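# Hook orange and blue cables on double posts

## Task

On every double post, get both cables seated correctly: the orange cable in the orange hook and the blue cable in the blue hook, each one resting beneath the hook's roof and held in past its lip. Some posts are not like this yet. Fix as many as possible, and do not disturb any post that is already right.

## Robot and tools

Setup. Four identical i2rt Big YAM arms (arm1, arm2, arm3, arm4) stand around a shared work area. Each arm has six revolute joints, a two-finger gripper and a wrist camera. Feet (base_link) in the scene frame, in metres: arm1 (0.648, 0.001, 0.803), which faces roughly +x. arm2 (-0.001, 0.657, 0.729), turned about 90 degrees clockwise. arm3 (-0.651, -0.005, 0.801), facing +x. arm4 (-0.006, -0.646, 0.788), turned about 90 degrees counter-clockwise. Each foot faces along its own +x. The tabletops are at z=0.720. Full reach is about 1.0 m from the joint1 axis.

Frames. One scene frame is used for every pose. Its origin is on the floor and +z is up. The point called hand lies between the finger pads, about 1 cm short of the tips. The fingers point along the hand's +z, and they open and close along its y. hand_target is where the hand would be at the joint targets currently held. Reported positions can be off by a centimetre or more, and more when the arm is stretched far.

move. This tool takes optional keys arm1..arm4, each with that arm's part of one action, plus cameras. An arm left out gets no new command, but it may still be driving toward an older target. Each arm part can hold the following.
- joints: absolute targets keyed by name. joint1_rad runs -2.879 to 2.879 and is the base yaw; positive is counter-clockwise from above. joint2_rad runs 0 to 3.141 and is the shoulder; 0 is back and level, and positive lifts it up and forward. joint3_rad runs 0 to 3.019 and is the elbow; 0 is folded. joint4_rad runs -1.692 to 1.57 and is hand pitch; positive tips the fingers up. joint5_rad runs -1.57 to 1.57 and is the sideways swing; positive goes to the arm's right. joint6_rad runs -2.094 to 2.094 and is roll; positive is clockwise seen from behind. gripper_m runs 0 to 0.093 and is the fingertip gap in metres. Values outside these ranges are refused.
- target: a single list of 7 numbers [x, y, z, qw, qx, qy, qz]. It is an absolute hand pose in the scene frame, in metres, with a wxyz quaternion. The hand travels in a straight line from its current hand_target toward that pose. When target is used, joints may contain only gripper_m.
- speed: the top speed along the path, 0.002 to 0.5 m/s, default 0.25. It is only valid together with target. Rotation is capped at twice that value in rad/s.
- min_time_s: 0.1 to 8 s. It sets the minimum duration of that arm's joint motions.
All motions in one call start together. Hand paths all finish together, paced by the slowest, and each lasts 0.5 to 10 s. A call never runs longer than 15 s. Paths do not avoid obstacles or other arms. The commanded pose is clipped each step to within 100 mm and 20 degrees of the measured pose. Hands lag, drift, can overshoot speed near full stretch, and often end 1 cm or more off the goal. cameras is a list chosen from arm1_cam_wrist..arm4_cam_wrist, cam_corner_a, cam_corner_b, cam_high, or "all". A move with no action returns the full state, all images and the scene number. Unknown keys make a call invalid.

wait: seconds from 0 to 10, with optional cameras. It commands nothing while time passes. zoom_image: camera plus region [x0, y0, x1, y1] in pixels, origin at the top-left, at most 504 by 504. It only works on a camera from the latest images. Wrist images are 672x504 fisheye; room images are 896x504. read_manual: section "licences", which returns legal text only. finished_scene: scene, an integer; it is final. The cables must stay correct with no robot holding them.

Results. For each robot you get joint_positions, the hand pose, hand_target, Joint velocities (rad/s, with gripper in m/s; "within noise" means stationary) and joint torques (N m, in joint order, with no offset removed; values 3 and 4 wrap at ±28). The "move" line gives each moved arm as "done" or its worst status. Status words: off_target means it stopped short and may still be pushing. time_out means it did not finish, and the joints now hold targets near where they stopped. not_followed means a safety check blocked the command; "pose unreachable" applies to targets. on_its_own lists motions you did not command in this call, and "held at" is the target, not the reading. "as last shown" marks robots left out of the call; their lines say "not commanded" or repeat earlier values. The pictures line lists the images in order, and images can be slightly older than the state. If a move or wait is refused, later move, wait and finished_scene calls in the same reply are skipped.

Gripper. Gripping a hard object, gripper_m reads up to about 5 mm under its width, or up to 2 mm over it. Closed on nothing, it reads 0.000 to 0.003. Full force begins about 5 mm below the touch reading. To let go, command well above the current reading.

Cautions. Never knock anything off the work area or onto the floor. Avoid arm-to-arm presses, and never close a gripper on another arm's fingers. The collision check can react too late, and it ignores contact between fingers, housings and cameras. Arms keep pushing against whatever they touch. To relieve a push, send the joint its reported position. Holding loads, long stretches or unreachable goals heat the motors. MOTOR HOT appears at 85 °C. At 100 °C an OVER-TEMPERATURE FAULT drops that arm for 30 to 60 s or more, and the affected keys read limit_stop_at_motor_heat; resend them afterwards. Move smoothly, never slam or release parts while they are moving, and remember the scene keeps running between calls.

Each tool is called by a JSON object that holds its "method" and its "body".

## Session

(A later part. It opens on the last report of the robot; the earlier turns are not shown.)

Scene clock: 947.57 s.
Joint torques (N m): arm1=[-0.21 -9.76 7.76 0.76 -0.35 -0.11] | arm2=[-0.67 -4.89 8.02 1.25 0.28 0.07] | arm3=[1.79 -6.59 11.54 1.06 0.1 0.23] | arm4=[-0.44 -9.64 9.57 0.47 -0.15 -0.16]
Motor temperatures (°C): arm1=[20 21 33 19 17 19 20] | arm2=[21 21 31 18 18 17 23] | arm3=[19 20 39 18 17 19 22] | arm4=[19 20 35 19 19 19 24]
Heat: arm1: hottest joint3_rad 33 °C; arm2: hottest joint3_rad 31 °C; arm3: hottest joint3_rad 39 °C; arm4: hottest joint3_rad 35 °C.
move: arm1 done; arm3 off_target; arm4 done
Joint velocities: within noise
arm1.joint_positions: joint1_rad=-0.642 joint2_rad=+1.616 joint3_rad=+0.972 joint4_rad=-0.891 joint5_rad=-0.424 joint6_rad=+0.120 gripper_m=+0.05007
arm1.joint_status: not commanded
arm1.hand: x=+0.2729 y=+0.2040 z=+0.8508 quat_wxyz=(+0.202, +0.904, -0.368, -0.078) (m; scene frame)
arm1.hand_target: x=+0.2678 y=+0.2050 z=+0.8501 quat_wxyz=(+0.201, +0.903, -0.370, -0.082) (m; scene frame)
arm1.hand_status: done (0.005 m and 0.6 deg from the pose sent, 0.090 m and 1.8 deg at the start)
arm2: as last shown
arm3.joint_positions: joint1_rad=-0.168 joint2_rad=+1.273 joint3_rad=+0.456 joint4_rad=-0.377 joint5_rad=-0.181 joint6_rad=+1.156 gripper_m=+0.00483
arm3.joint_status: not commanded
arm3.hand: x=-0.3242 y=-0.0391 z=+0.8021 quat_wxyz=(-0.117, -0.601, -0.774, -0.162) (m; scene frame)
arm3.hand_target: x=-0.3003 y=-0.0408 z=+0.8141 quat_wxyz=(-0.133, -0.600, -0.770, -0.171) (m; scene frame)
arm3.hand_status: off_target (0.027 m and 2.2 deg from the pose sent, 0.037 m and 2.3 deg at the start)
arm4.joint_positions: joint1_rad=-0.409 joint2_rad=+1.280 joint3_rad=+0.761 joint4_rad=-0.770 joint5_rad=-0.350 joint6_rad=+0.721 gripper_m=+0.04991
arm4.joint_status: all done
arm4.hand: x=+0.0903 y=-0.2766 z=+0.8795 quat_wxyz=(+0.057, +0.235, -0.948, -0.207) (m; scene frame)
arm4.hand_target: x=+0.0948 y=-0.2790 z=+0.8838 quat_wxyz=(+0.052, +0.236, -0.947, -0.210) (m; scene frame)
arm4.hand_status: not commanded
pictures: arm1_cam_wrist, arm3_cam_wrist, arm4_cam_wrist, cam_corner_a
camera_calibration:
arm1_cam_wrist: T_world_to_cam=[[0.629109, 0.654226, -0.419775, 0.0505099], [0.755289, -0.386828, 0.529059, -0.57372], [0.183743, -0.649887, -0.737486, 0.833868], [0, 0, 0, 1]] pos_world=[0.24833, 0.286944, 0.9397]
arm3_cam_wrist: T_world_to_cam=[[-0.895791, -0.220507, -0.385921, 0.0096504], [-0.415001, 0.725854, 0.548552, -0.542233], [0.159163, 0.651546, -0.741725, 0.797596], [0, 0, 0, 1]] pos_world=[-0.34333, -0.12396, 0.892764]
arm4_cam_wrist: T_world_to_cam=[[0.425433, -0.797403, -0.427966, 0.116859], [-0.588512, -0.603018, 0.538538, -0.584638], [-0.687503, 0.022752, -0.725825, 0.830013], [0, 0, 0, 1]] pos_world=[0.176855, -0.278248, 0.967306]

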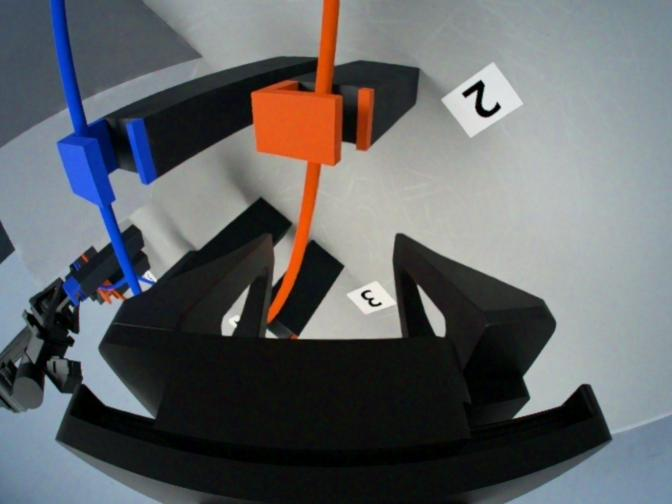

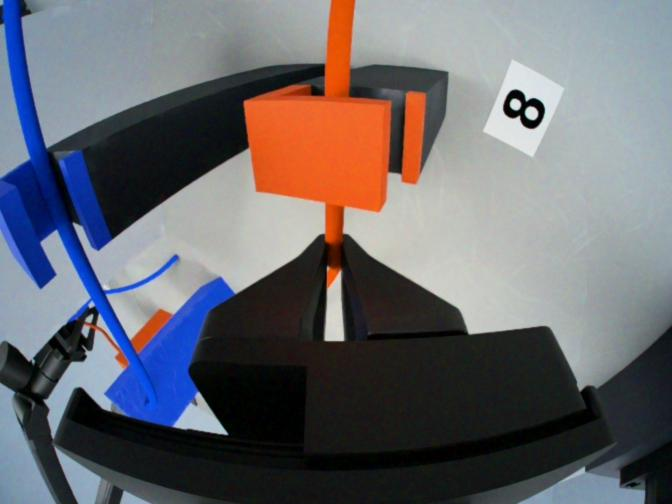

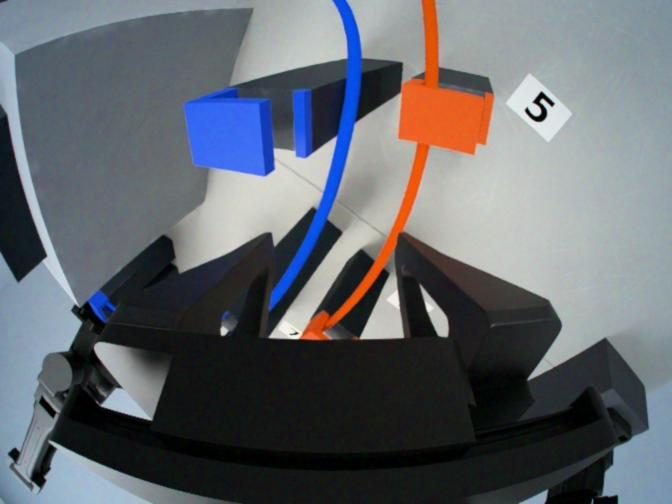

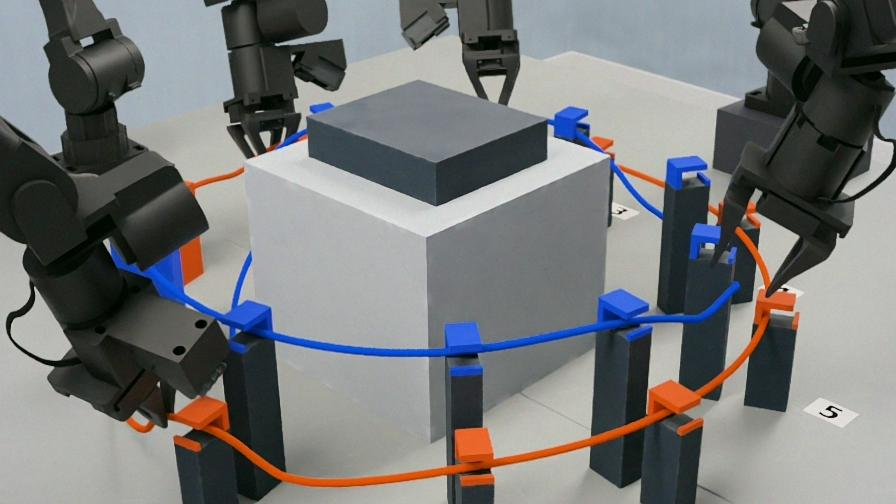

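{"method": "move", "body": {"arm1": {"target": [0.2453, 0.1770, 0.7973, 0.2003, 0.9026, -0.3695, -0.082], "speed": 0.15}, "arm3": {"joints": {"joint1_rad": -0.168, "joint2_rad": 1.273, "joint3_rad": 0.456, "joint4_rad": -0.377, "joint5_rad": -0.181, "joint6_rad": 1.156, "gripper_m": 0.045}}, "arm4": {"target": [0.105, -0.345, 0.98, -0.0525, -0.2365, 0.9473, 0.2102], "speed": 0.25}, "cameras": ["arm1_cam_wrist", "arm3_cam_wrist", "cam_corner_a", "cam_corner_b"]}}

{"method": "zoom_image", "body": {"camera": "cam_corner_a", "region": [130, 390, 250, 490]}}

Scene clock: 965.63 s.
Joint torques (N m): arm1=[-0.15 -9.99 6.71 0.87 -0.18 -0.09] | arm2=[-0.85 -4.78 8.01 1.29 0.27 0.08] | arm3=[1.03 -7.88 7.64 0.62 -0.02 0.08] | arm4=[-0.67 -5.19 14.87 0.29 -0.39 -0.14]
Motor temperatures (°C): arm1=[20 22 32 19 17 19 20] | arm2=[21 21 31 18 18 17 22] | arm3=[19 20 40 18 17 19 22] | arm4=[19 21 34 19 19 19 23]
Heat: arm1: hottest joint3_rad 32 °C; arm2: hottest joint3_rad 31 °C; arm3: hottest joint3_rad 40 °C; arm4: hottest joint3_rad 34 °C.
move: arm1 done; arm3 done; arm4 off_target
Joint velocities: within noise
arm1.joint_positions: joint1_rad=-0.558 joint2_rad=+1.711 joint3_rad=+0.925 joint4_rad=-0.704 joint5_rad=-0.422 joint6_rad=+0.213 gripper_m=+0.05007
arm1.joint_status: not commanded
arm1.hand: x=+0.2487 y=+0.1772 z=+0.8005 quat_wxyz=(+0.202, +0.904, -0.368, -0.081) (m; scene frame)
arm1.hand_target: x=+0.2453 y=+0.1770 z=+0.7973 quat_wxyz=(+0.201, +0.903, -0.370, -0.082) (m; scene frame)
arm1.hand_status: done (0.005 m and 0.4 deg from the pose sent, 0.066 m and 0.6 deg at the start)
arm2: as last shown
arm3.joint_positions: joint1_rad=-0.168 joint2_rad=+1.273 joint3_rad=+0.456 joint4_rad=-0.377 joint5_rad=-0.181 joint6_rad=+1.156 gripper_m=+0.04489
arm3.joint_status: all done
arm3.hand: x=-0.3242 y=-0.0391 z=+0.8021 quat_wxyz=(-0.117, -0.601, -0.774, -0.162) (m; scene frame)
arm3.hand_target: x=-0.3242 y=-0.0390 z=+0.8022 quat_wxyz=(-0.117, -0.601, -0.774, -0.162) (m; scene frame)
arm3.hand_status: not commanded
arm4.joint_positions: joint1_rad=-0.544 joint2_rad=+1.017 joint3_rad=+0.794 joint4_rad=-1.155 joint5_rad=-0.380 joint6_rad=+0.581 gripper_m=+0.04991
arm4.joint_status: not commanded
arm4.hand: x=+0.0938 y=-0.3562 z=+0.9576 quat_wxyz=(+0.070, +0.232, -0.951, -0.193) (m; scene frame)
arm4.hand_target: x=+0.1046 y=-0.3457 z=+0.9798 quat_wxyz=(+0.052, +0.236, -0.947, -0.210) (m; scene frame)
arm4.hand_status: off_target (0.027 m and 2.9 deg from the pose sent, 0.122 m and 0.7 deg at the start)
pictures: arm1_cam_wrist, arm3_cam_wrist, cam_corner_a, cam_corner_b
camera_calibration:
arm1_cam_wrist: T_world_to_cam=[[0.626865, 0.65435, -0.422927, 0.0651131], [0.758352, -0.387915, 0.523855, -0.535651], [0.178725, -0.649113, -0.739398, 0.786516], [0, 0, 0, 1]] pos_world=[0.224825, 0.260144, 0.889689]
arm3_cam_wrist: T_world_to_cam=[[-0.895791, -0.220507, -0.385921, 0.0096504], [-0.415001, 0.725854, 0.548552, -0.542233], [0.159163, 0.651546, -0.741725, 0.797596], [0, 0, 0, 1]] pos_world=[-0.34333, -0.12396, 0.892764]

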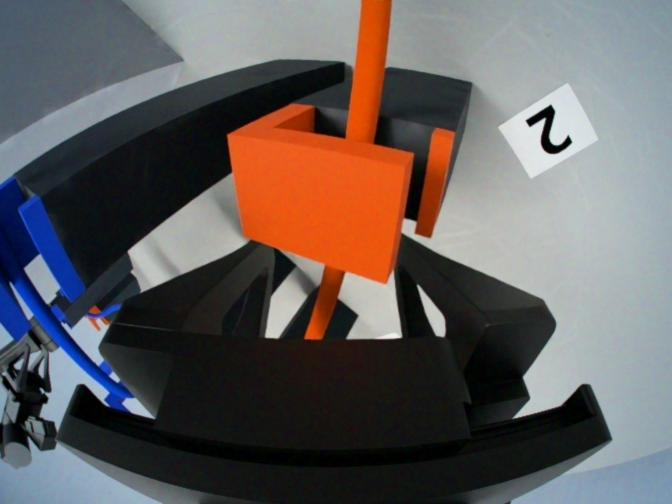

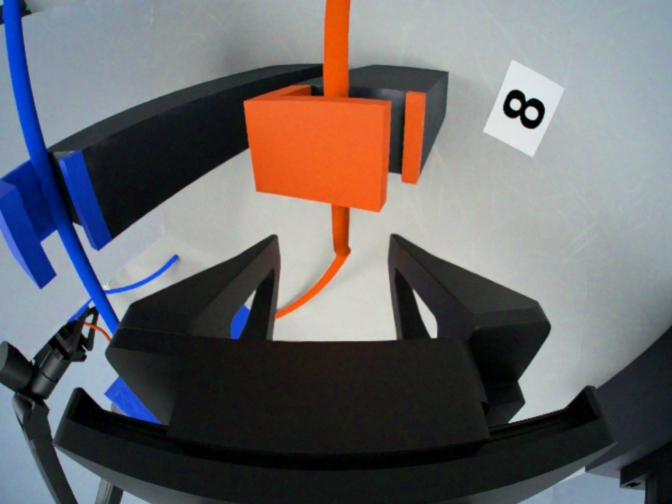

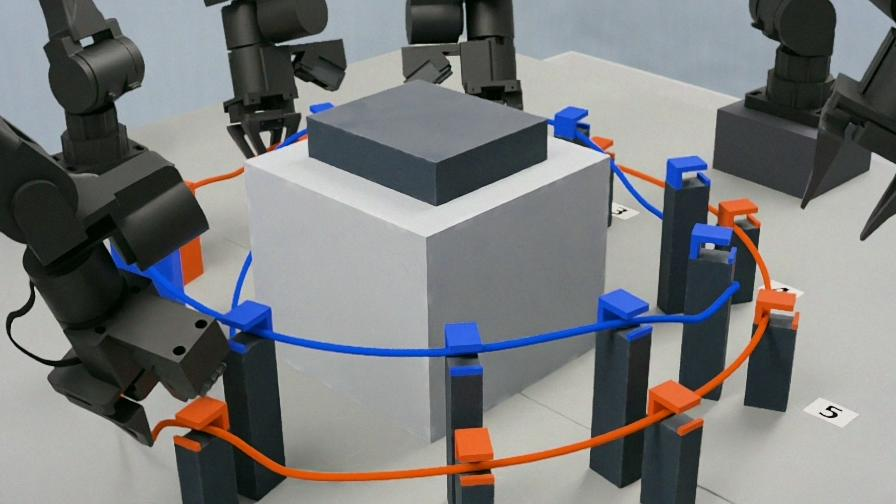

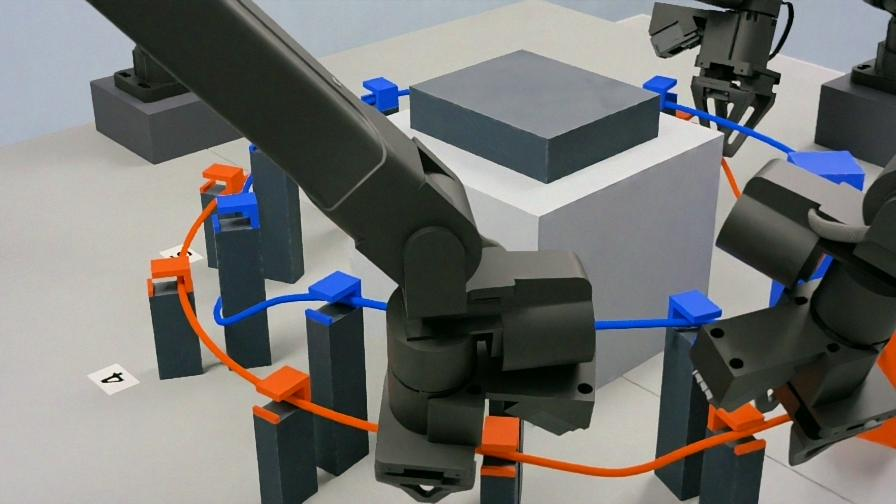

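Scaled by 4.200 from the camera's 896x504 image, which has a finer 1280x720 frame.

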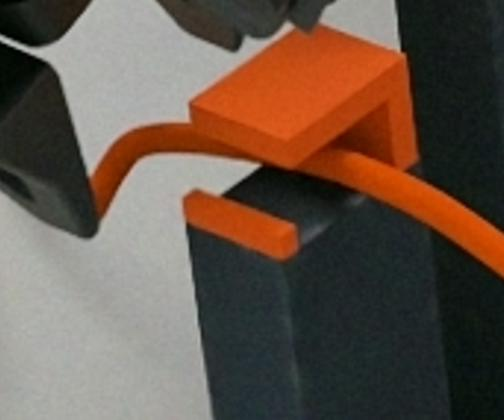

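{"method": "move", "body": {"arm1": {"joints": {"gripper_m": 0.004}}, "arm3": {"target": [-0.368, -0.0500, 0.895, 0.133, 0.600, 0.770, 0.171], "speed": 0.12}, "cameras": ["arm1_cam_wrist", "cam_corner_a", "cam_corner_b"]}}

{"method": "zoom_image", "body": {"camera": "cam_corner_a", "region": [80, 360, 280, 504]}}

{"method": "zoom_image", "body": {"camera": "cam_corner_a", "region": [600, 130, 820, 330]}}

Scene clock: 976.43 s.
Joint torques (N m): arm1=[-0.15 -9.99 6.71 0.87 -0.18 -0.11] | arm2=[-0.91 -4.95 8.01 1.24 0.27 0.06] | arm3=[0.21 -5.6 13.3 0.21 -0.13 -0.09] | arm4=[-0.73 -5.42 14.82 0.32 -0.38 -0.15]
Motor temperatures (°C): arm1=[20 21 31 19 17 19 20] | arm2=[21 21 31 18 18 17 22] | arm3=[19 20 39 18 17 19 22] | arm4=[19 20 36 19 19 19 23]
Heat: arm1: hottest joint3_rad 31 °C; arm2: hottest joint3_rad 31 °C; arm3: hottest joint3_rad 39 °C; arm4: hottest joint3_rad 36 °C.
move: arm1 done; arm3 off_target
Joint velocities: within noise
arm1.joint_positions: joint1_rad=-0.558 joint2_rad=+1.711 joint3_rad=+0.925 joint4_rad=-0.704 joint5_rad=-0.422 joint6_rad=+0.215 gripper_m=+0.00411
arm1.joint_status: all done
arm1.hand: x=+0.2487 y=+0.1772 z=+0.8005 quat_wxyz=(+0.202, +0.904, -0.369, -0.081) (m; scene frame)
arm1.hand_target: x=+0.2453 y=+0.1770 z=+0.7973 quat_wxyz=(+0.201, +0.903, -0.370, -0.082) (m; scene frame)
arm1.hand_status: not commanded
arm2, arm4: as last shown
arm3.joint_positions: joint1_rad=-0.246 joint2_rad=+0.893 joint3_rad=+0.456 joint4_rad=-0.778 joint5_rad=-0.213 joint6_rad=+1.097 gripper_m=+0.04489
arm3.joint_status: not commanded
arm3.hand: x=-0.3818 y=-0.0435 z=+0.8748 quat_wxyz=(-0.112, -0.607, -0.770, -0.163) (m; scene frame)
arm3.hand_target: x=-0.3684 y=-0.0498 z=+0.8948 quat_wxyz=(-0.133, -0.600, -0.770, -0.171) (m; scene frame)
arm3.hand_status: off_target (0.025 m and 2.7 deg from the pose sent, 0.103 m and 2.2 deg at the start)
pictures: arm1_cam_wrist, cam_corner_a, cam_corner_b
camera_calibration:
arm1_cam_wrist: T_world_to_cam=[[0.628531, 0.652753, -0.422922, 0.0649837], [0.757157, -0.389106, 0.524699, -0.535809], [0.177937, -0.650008, -0.738802, 0.786368], [0, 0, 0, 1]] pos_world=[0.224923, 0.26024, 0.889591]

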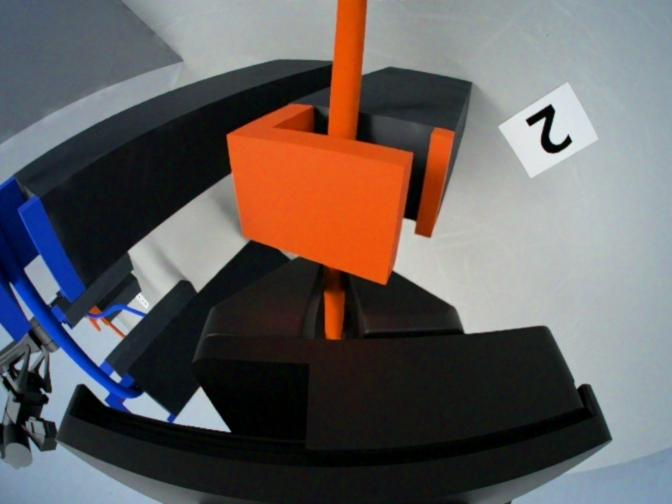

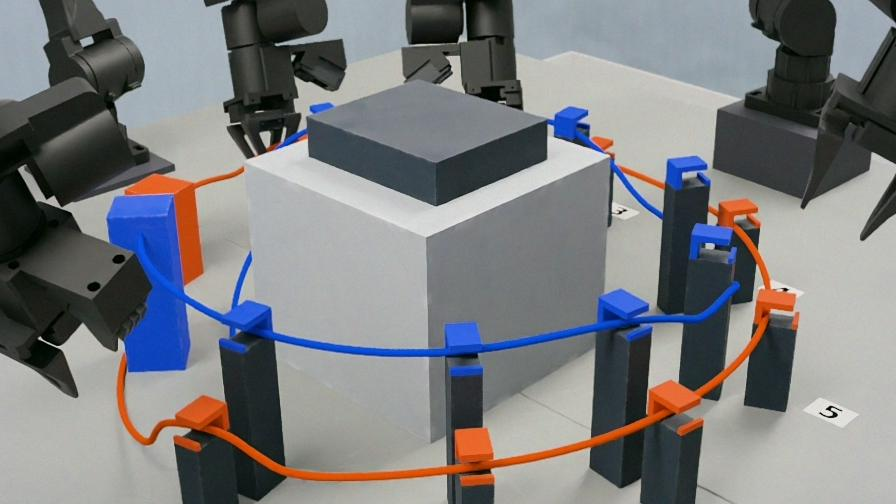

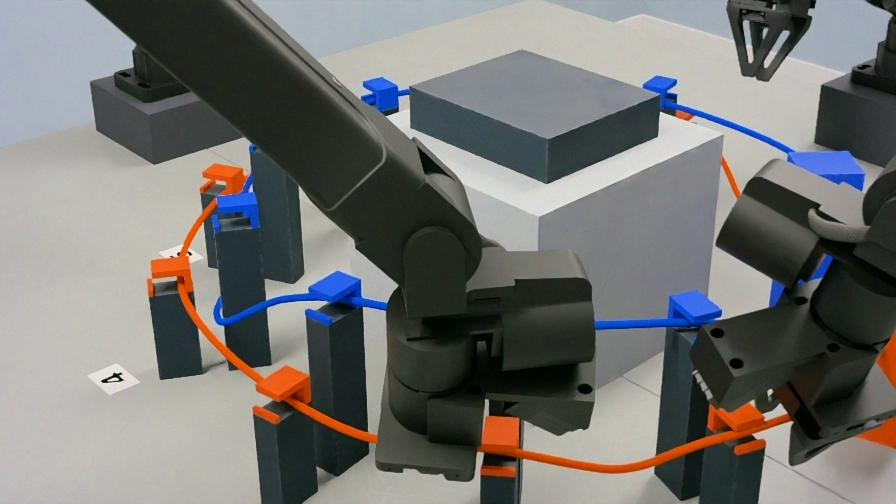

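Scaled by 2.520 from the camera's 896x504 image, which has a finer 1280x720 frame.

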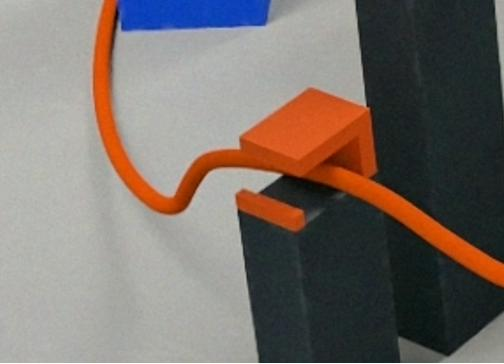

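Scaled by 2.291 from the camera's 896x504 image, which has a finer 1280x720 frame.

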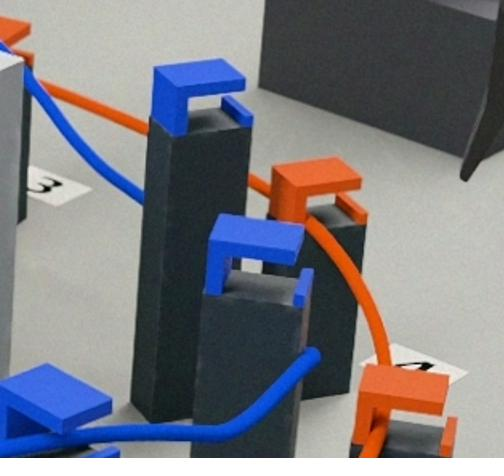

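{"method": "move", "body": {"arm1": {"target": [0.2710, 0.1460, 0.7973, 0.2003, 0.9026, -0.3695, -0.082], "speed": 0.06}, "cameras": ["arm1_cam_wrist", "arm2_cam_wrist", "cam_corner_b"]}}

{"method": "zoom_image", "body": {"camera": "cam_corner_b", "region": [690, 390, 790, 480]}}

{"method": "zoom_image", "body": {"camera": "cam_corner_b", "region": [360, 380, 560, 504]}}

Scene clock: 988.27 s.
Joint torques (N m): arm1=[0.44 -10.17 5.14 0.31 -0.26 -0.11] | arm2=[-0.73 -4.95 7.99 1.24 0.28 0.09] | arm3=[0.09 -5.3 13.3 0.21 -0.12 -0.08] | arm4=[-0.67 -5.36 14.8 0.27 -0.38 -0.16]
Motor temperatures (°C): arm1=[20 21 31 19 17 19 20] | arm2=[21 21 31 18 18 17 22] | arm3=[19 20 41 18 17 19 21] | arm4=[19 20 38 19 19 19 23]
Heat: arm1: hottest joint3_rad 31 °C; arm2: hottest joint3_rad 31 °C; arm3: hottest joint3_rad 41 °C; arm4: hottest joint3_rad 38 °C.
move: arm1 done
Joint velocities: within noise
arm1.joint_positions: joint1_rad=-0.535 joint2_rad=+1.649 joint3_rad=+0.826 joint4_rad=-0.641 joint5_rad=-0.416 joint6_rad=+0.248 gripper_m=+0.00409
arm1.joint_status: not commanded
arm1.hand: x=+0.2677 y=+0.1545 z=+0.7980 quat_wxyz=(+0.200, +0.903, -0.370, -0.088) (m; scene frame)
arm1.hand_target: x=+0.2710 y=+0.1463 z=+0.7972 quat_wxyz=(+0.200, +0.903, -0.370, -0.082) (m; scene frame)
arm1.hand_status: done (0.009 m and 0.7 deg from the pose sent, 0.039 m and 0.3 deg at the start)
arm2, arm3, arm4: as last shown
arm3.hand_target: x=-0.3683 y=-0.0498 z=+0.8948 quat_wxyz=(-0.133, -0.600, -0.770, -0.171) (m; scene frame)
pictures: arm1_cam_wrist, arm2_cam_wrist, cam_corner_b
camera_calibration:
arm1_cam_wrist: T_world_to_cam=[[0.628819, 0.652278, -0.423225, 0.0671588], [0.759731, -0.399554, 0.512997, -0.547482], [0.165515, -0.64412, -0.746803, 0.775152], [0, 0, 0, 1]] pos_world=[0.245408, 0.236736, 0.888165]
arm2_cam_wrist: T_world_to_cam=[[-0.253351, -0.881842, 0.397703, -0.0179837], [-0.707513, 0.449282, 0.545501, -0.53677], [-0.659727, -0.143177, -0.737741, 0.796821], [0, 0, 0, 1]] pos_world=[0.141356, 0.339389, 0.887807]

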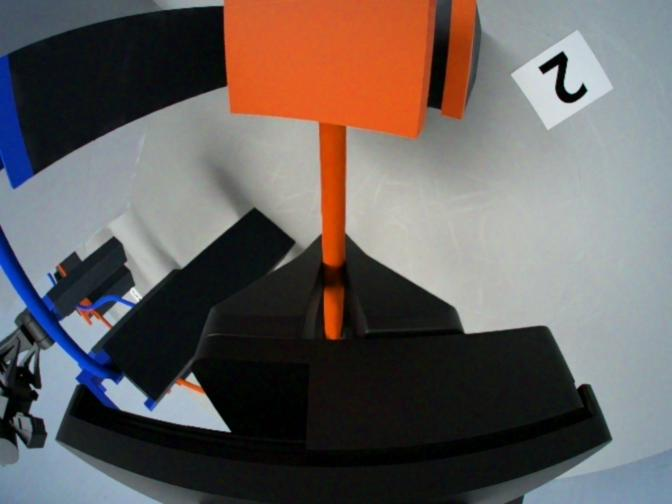

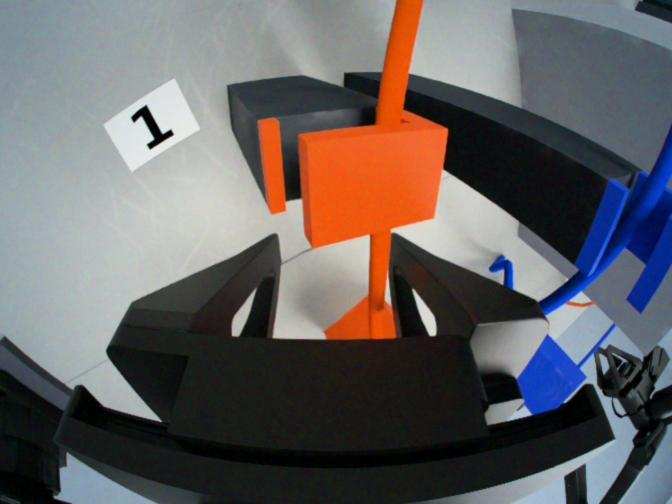

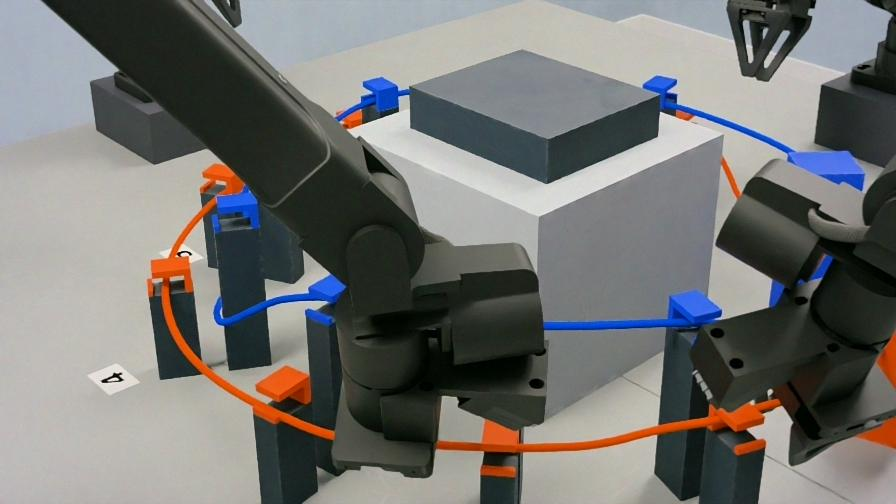

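Scaled by 5.040 from the camera's 896x504 image, which has a finer 1280x720 frame.

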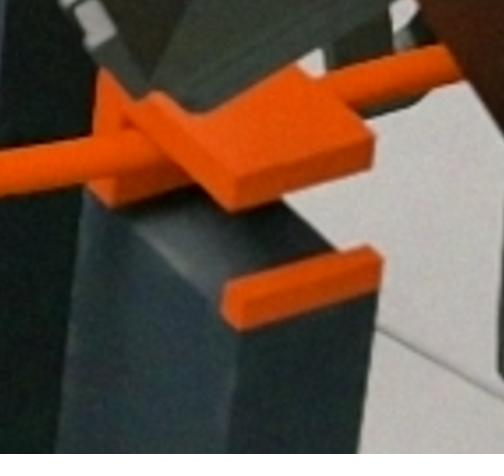

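Scaled by 2.520 from the camera's 896x504 image, which has a finer 1280x720 frame.

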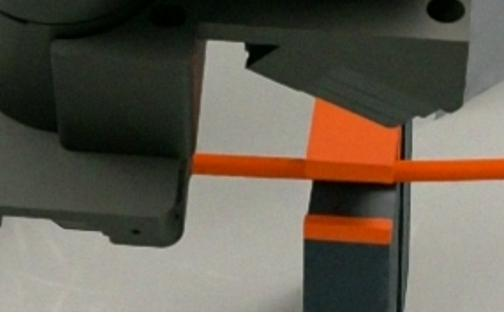

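{"method": "move", "body": {"arm1": {"joints": {"gripper_m": 0.05}}, "arm2": {"joints": {"gripper_m": 0.065}}, "cameras": ["arm1_cam_wrist", "arm2_cam_wrist", "cam_corner_b"]}}

{"method": "zoom_image", "body": {"camera": "cam_corner_b", "region": [690, 390, 790, 480]}}

{"method": "zoom_image", "body": {"camera": "cam_corner_b", "region": [360, 380, 560, 504]}}

Scene clock: 995.13 s.
Joint torques (N m): arm1=[-0.09 -9.99 6.37 0.24 -0.27 -0.11] | arm2=[-0.79 -4.89 7.99 1.26 0.26 0.08] | arm3=[0.15 -5.36 13.3 0.23 -0.13 -0.08] | arm4=[-0.5 -5.19 14.87 0.35 -0.37 -0.14]
Motor temperatures (°C): arm1=[20 22 30 19 17 19 20] | arm2=[21 21 31 18 18 17 22] | arm3=[19 20 42 18 17 19 21] | arm4=[19 20 39 19 19 19 23]
Heat: arm1: hottest joint3_rad 30 °C; arm2: hottest joint3_rad 31 °C; arm3: hottest joint3_rad 42 °C; arm4: hottest joint3_rad 39 °C.
move: arm1 done; arm2 done
Joint velocities: within noise
arm1.joint_positions: joint1_rad=-0.528 joint2_rad=+1.648 joint3_rad=+0.811 joint4_rad=-0.641 joint5_rad=-0.416 joint6_rad=+0.249 gripper_m=+0.04985
arm1.joint_status: all done
arm1.hand: x=+0.2735 y=+0.1478 z=+0.7937 quat_wxyz=(+0.201, +0.904, -0.369, -0.080) (m; scene frame)
arm1.hand_target: x=+0.2711 y=+0.1462 z=+0.7972 quat_wxyz=(+0.200, +0.903, -0.370, -0.082) (m; scene frame)
arm1.hand_status: not commanded
arm2.joint_positions: joint1_rad=+0.331 joint2_rad=+1.177 joint3_rad=+0.584 joint4_rad=-0.655 joint5_rad=+0.243 joint6_rad=-1.008 gripper_m=+0.06489
arm2.joint_status: all done
arm2.hand: x=+0.0573 y=+0.3266 z=+0.7955 quat_wxyz=(+0.036, -0.148, -0.968, +0.199) (m; scene frame)
arm2.hand_target: x=+0.0568 y=+0.3265 z=+0.7956 quat_wxyz=(+0.037, -0.148, -0.968, +0.199) (m; scene frame)
arm2.hand_status: not commanded
arm3, arm4: as last shown
pictures: arm1_cam_wrist, arm2_cam_wrist, cam_corner_b
camera_calibration:
arm1_cam_wrist: T_world_to_cam=[[0.630647, 0.652502, -0.420149, 0.063028], [0.755034, -0.390667, 0.526595, -0.563185], [0.179466, -0.649323, -0.739034, 0.757533], [0, 0, 0, 1]] pos_world=[0.249524, 0.230739, 0.882895]
arm2_cam_wrist: T_world_to_cam=[[-0.253351, -0.881842, 0.397703, -0.0179837], [-0.707513, 0.449282, 0.545501, -0.53677], [-0.659727, -0.143177, -0.737741, 0.796821], [0, 0, 0, 1]] pos_world=[0.141356, 0.339389, 0.887807]

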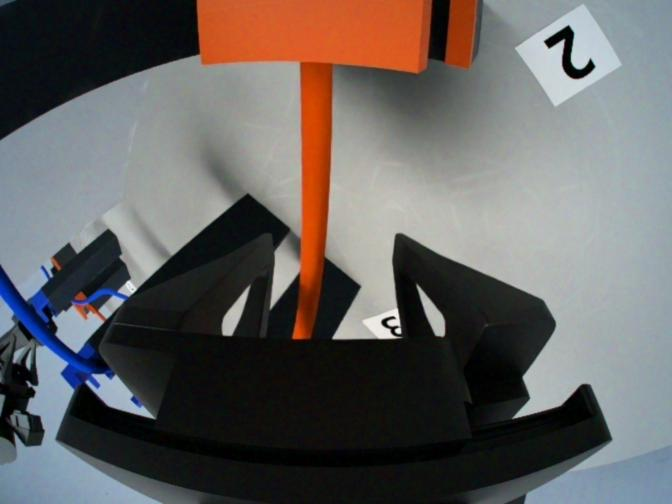

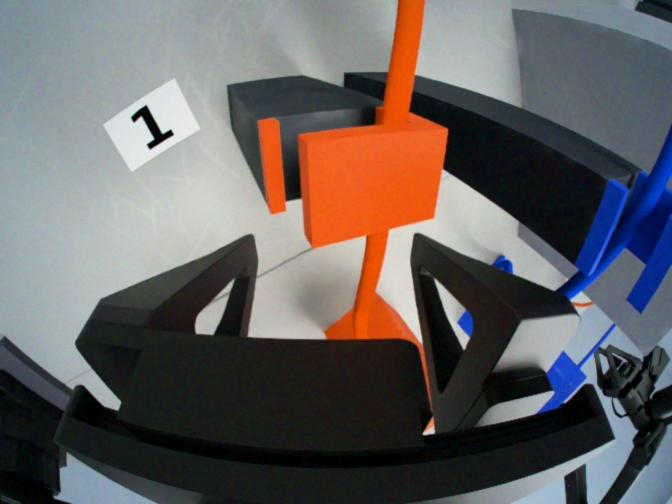

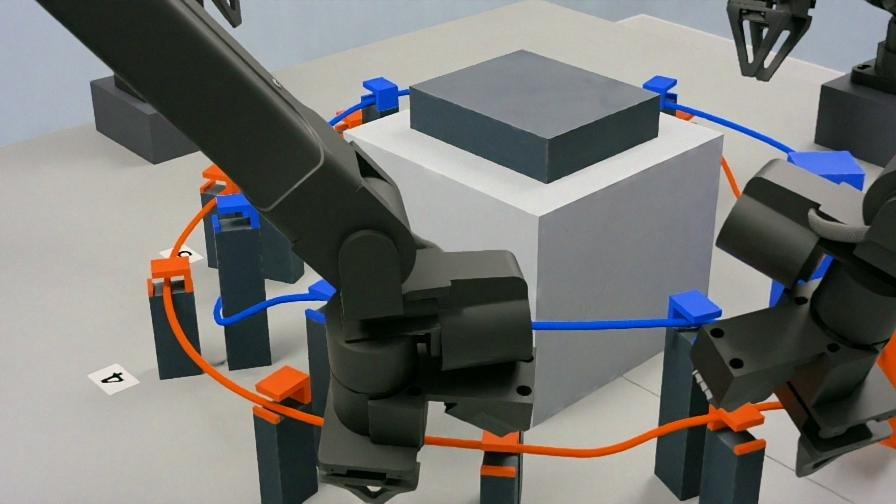

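Scaled by 5.040 from the camera's 896x504 image, which has a finer 1280x720 frame.

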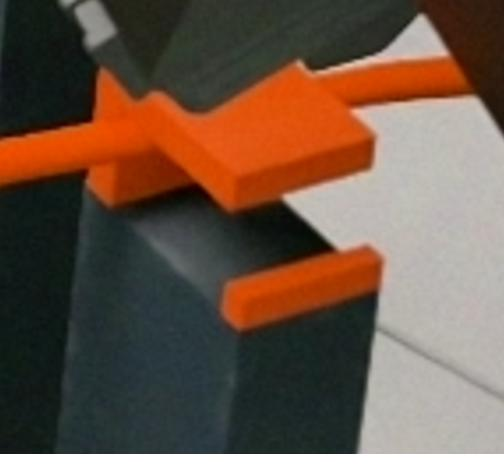

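Scaled by 2.520 from the camera's 896x504 image, which has a finer 1280x720 frame.

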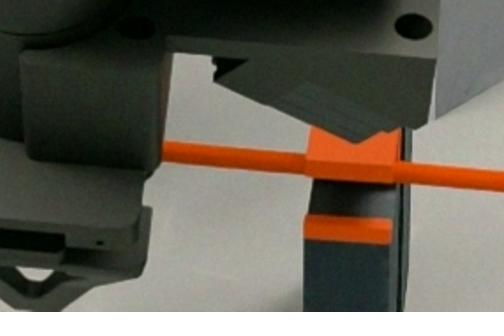

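{"method": "move", "body": {"arm1": {"target": [0.3120, 0.1900, 0.93, 0.2003, 0.9026, -0.3695, -0.082], "speed": 0.25}, "arm2": {"target": [0.0760, 0.3850, 0.93, -0.034, 0.1532, 0.9642, -0.2139], "speed": 0.2}, "cameras": ["cam_corner_b"]}}

{"method": "move", "body": {"arm1": {"target": [0.3150, -0.0900, 1.00, -0.1861, 0.8383, 0.5001, -0.1109], "speed": 0.45}, "arm2": {"target": [0.0500, 0.4300, 1.05, -0.034, 0.1532, 0.9642, -0.2139], "speed": 0.3}, "cameras": ["arm1_cam_wrist", "arm4_cam_wrist", "cam_corner_a", "cam_corner_b", "cam_high"]}}

{"method": "zoom_image", "body": {"camera": "cam_corner_b", "region": [120, 100, 360, 340]}}

{"method": "zoom_image", "body": {"camera": "cam_corner_b", "region": [600, 330, 840, 504]}}

Scene clock: 1006.47 s.
Joint torques (N m): arm1=[-1.32 -8.18 11.56 -0.39 -0.51 -0.28] | arm2=[-0.21 -1.67 13.12 0.87 0.36 0.13] | arm3=[0.21 -5.36 13.29 0.21 -0.12 -0.08] | arm4=[-0.67 -5.48 14.74 0.31 -0.39 -0.15]
Motor temperatures (°C): arm1=[20 22 30 19 17 19 20] | arm2=[21 20 32 18 18 17 22] | arm3=[19 20 43 18 17 19 21] | arm4=[19 20 40 19 19 19 22]
Heat: arm1: hottest joint3_rad 30 °C; arm2: hottest joint3_rad 32 °C; arm3: hottest joint3_rad 43 °C; arm4: hottest joint3_rad 40 °C.
move: arm1 off_target; arm2 off_target
Joint velocities: within noise
arm1.joint_positions: joint1_rad=-0.667 joint2_rad=+1.402 joint3_rad=+0.932 joint4_rad=-1.098 joint5_rad=-0.421 joint6_rad=+0.103 gripper_m=+0.04993
arm1.joint_status: not commanded
arm1.hand: x=+0.3209 y=+0.1794 z=+0.9158 quat_wxyz=(+0.203, +0.902, -0.375, -0.066) (m; scene frame)
arm1.hand_target: x=+0.3125 y=+0.1897 z=+0.9299 quat_wxyz=(+0.200, +0.903, -0.370, -0.082) (m; scene frame)
arm1.hand_status: off_target (0.020 m and 1.9 deg from the pose sent, 0.148 m and 0.3 deg at the start)
arm2.joint_positions: joint1_rad=+0.487 joint2_rad=+0.860 joint3_rad=+0.715 joint4_rad=-1.162 joint5_rad=+0.304 joint6_rad=-0.848 gripper_m=+0.06491
arm2.joint_status: not commanded
arm2.hand: x=+0.0683 y=+0.3957 z=+0.9076 quat_wxyz=(+0.046, -0.151, -0.968, +0.196) (m; scene frame)
arm2.hand_target: x=+0.0756 y=+0.3856 z=+0.9298 quat_wxyz=(+0.034, -0.153, -0.964, +0.214) (m; scene frame)
arm2.hand_status: off_target (0.026 m and 2.6 deg from the pose sent, 0.148 m and 1.9 deg at the start)
arm3, arm4: as last shown
pictures: cam_corner_b

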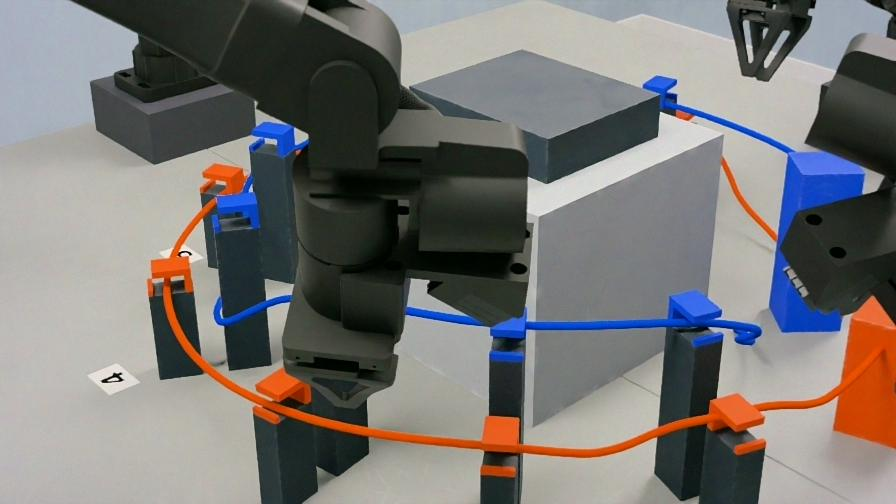

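Scene clock: 1009.67 s.
Joint torques (N m): arm1=[-0.21 -4.37 12.56 0.14 0.33 -0.22] | arm2=[-1.03 -0.62 13 0.92 0.23 0.04] | arm3=[0.15 -5.36 13.3 0.2 -0.12 -0.08] | arm4=[-0.79 -5.42 14.87 0.31 -0.39 -0.15]
Motor temperatures (°C): arm1=[20 22 31 19 17 19 20] | arm2=[21 20 32 18 18 17 22] | arm3=[19 20 43 18 17 19 21] | arm4=[19 20 40 19 19 19 22]
Heat: arm1: hottest joint3_rad 31 °C; arm2: hottest joint3_rad 32 °C; arm3: hottest joint3_rad 43 °C; arm4: hottest joint3_rad 40 °C.
move: arm1 off_target; arm2 off_target
Joint velocities: within noise
arm1.joint_positions: joint1_rad=+0.452 joint2_rad=+1.083 joint3_rad=+0.856 joint4_rad=-1.102 joint5_rad=+0.342 joint6_rad=-0.671 gripper_m=+0.04993
arm1.joint_status: not commanded
arm1.hand: x=+0.3226 y=-0.0844 z=+0.9872 quat_wxyz=(-0.183, +0.844, +0.494, -0.104) (m; scene frame)
arm1.hand_target: x=+0.3152 y=-0.0900 z=+1.0000 quat_wxyz=(-0.186, +0.838, +0.500, -0.111) (m; scene frame)
arm1.hand_status: off_target (0.016 m and 1.3 deg from the pose sent, 0.282 m and 114.8 deg at the start)
arm2.joint_positions: joint1_rad=+0.487 joint2_rad=+0.750 joint3_rad=+0.983 joint4_rad=-1.541 joint5_rad=+0.304 joint6_rad=-0.848 gripper_m=+0.06491
arm2.joint_status: not commanded
arm2.hand: x=+0.0486 y=+0.4344 z=+1.0266 quat_wxyz=(+0.047, -0.150, -0.968, +0.195) (m; scene frame)
arm2.hand_target: x=+0.0497 y=+0.4306 z=+1.0495 quat_wxyz=(+0.034, -0.153, -0.964, +0.214) (m; scene frame)
arm2.hand_status: off_target (0.024 m and 2.7 deg from the pose sent, 0.148 m and 2.6 deg at the start)
arm3, arm4: as last shown
pictures: arm1_cam_wrist, arm4_cam_wrist, cam_corner_a, cam_corner_b, cam_high
camera_calibration:
arm1_cam_wrist: T_world_to_cam=[[-0.798461, 0.437314, 0.413784, -0.115547], [0.601941, 0.592736, 0.535098, -0.668911], [-0.0112586, 0.676329, -0.736514, 0.911776], [0, 0, 0, 1]] pos_world=[0.32065, -0.169642, 1.07728]
arm4_cam_wrist: T_world_to_cam=[[0.417668, -0.812643, -0.406405, 0.0599213], [-0.579373, -0.582756, 0.569844, -0.696363], [-0.699915, -0.00254526, -0.714222, 0.871979], [0, 0, 0, 1]] pos_world=[0.18183, -0.354896, 1.04396]

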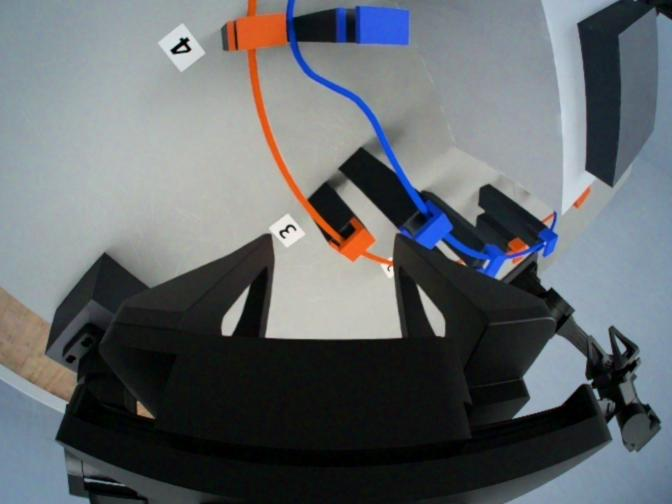

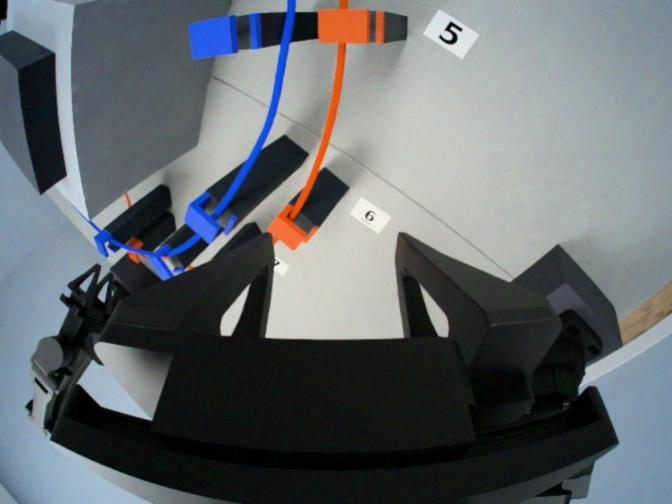

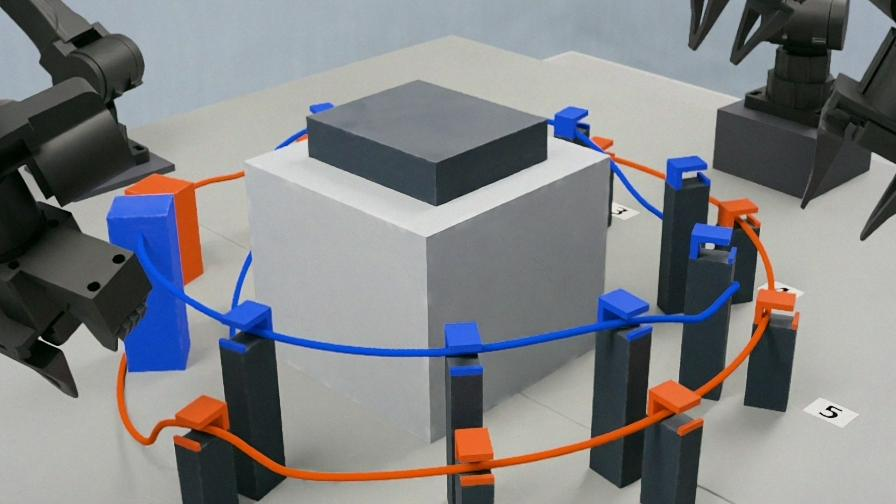

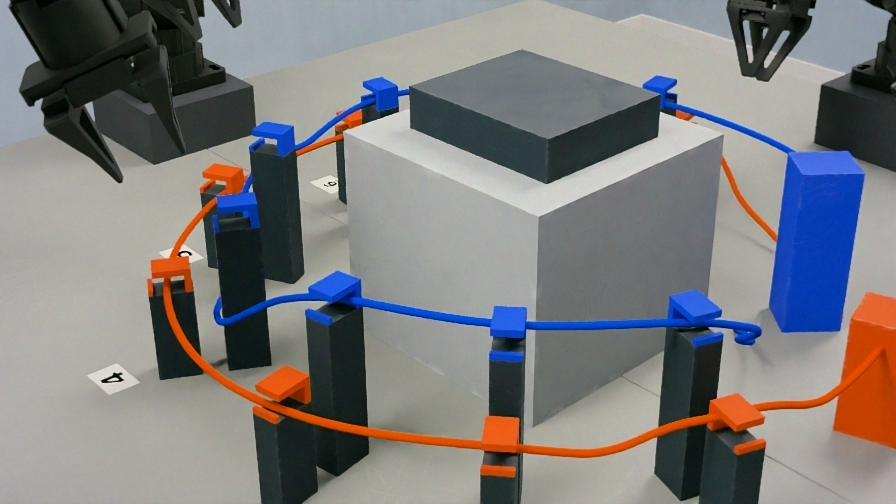

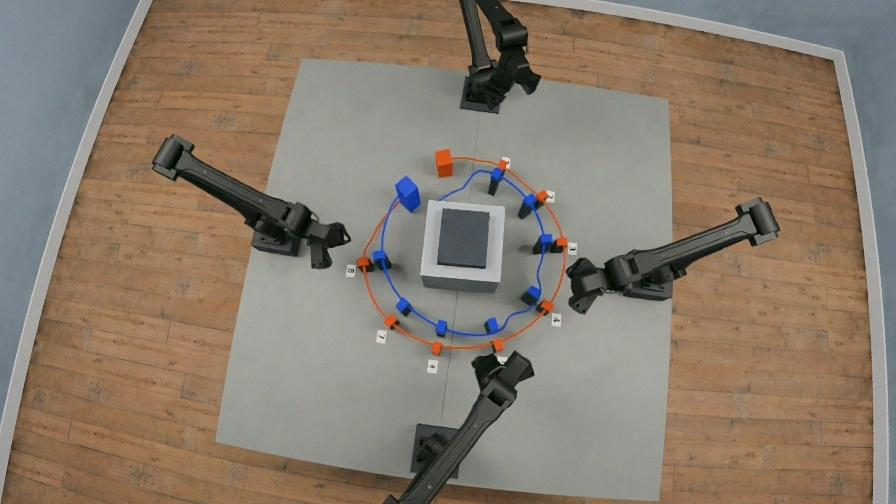

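Scaled by 2.100 from the camera's 896x504 image, which has a finer 1280x720 frame.

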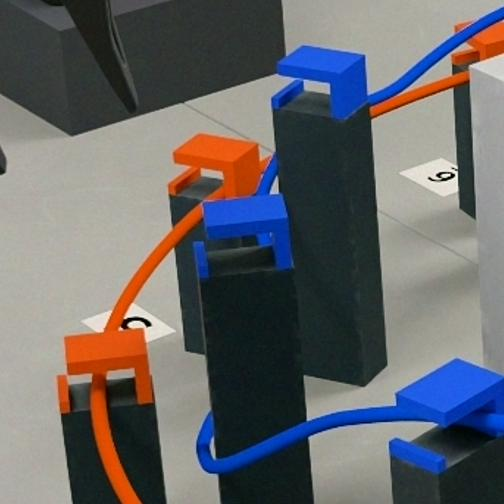

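Scaled by 2.100 from the camera's 896x504 image, which has a finer 1280x720 frame.

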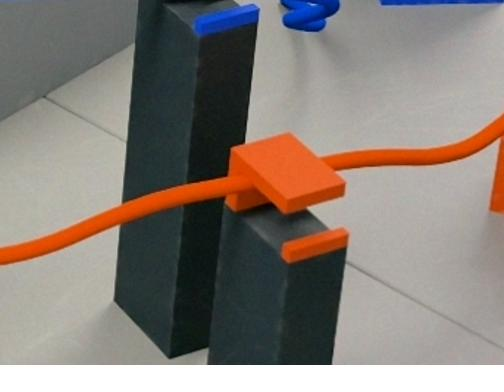

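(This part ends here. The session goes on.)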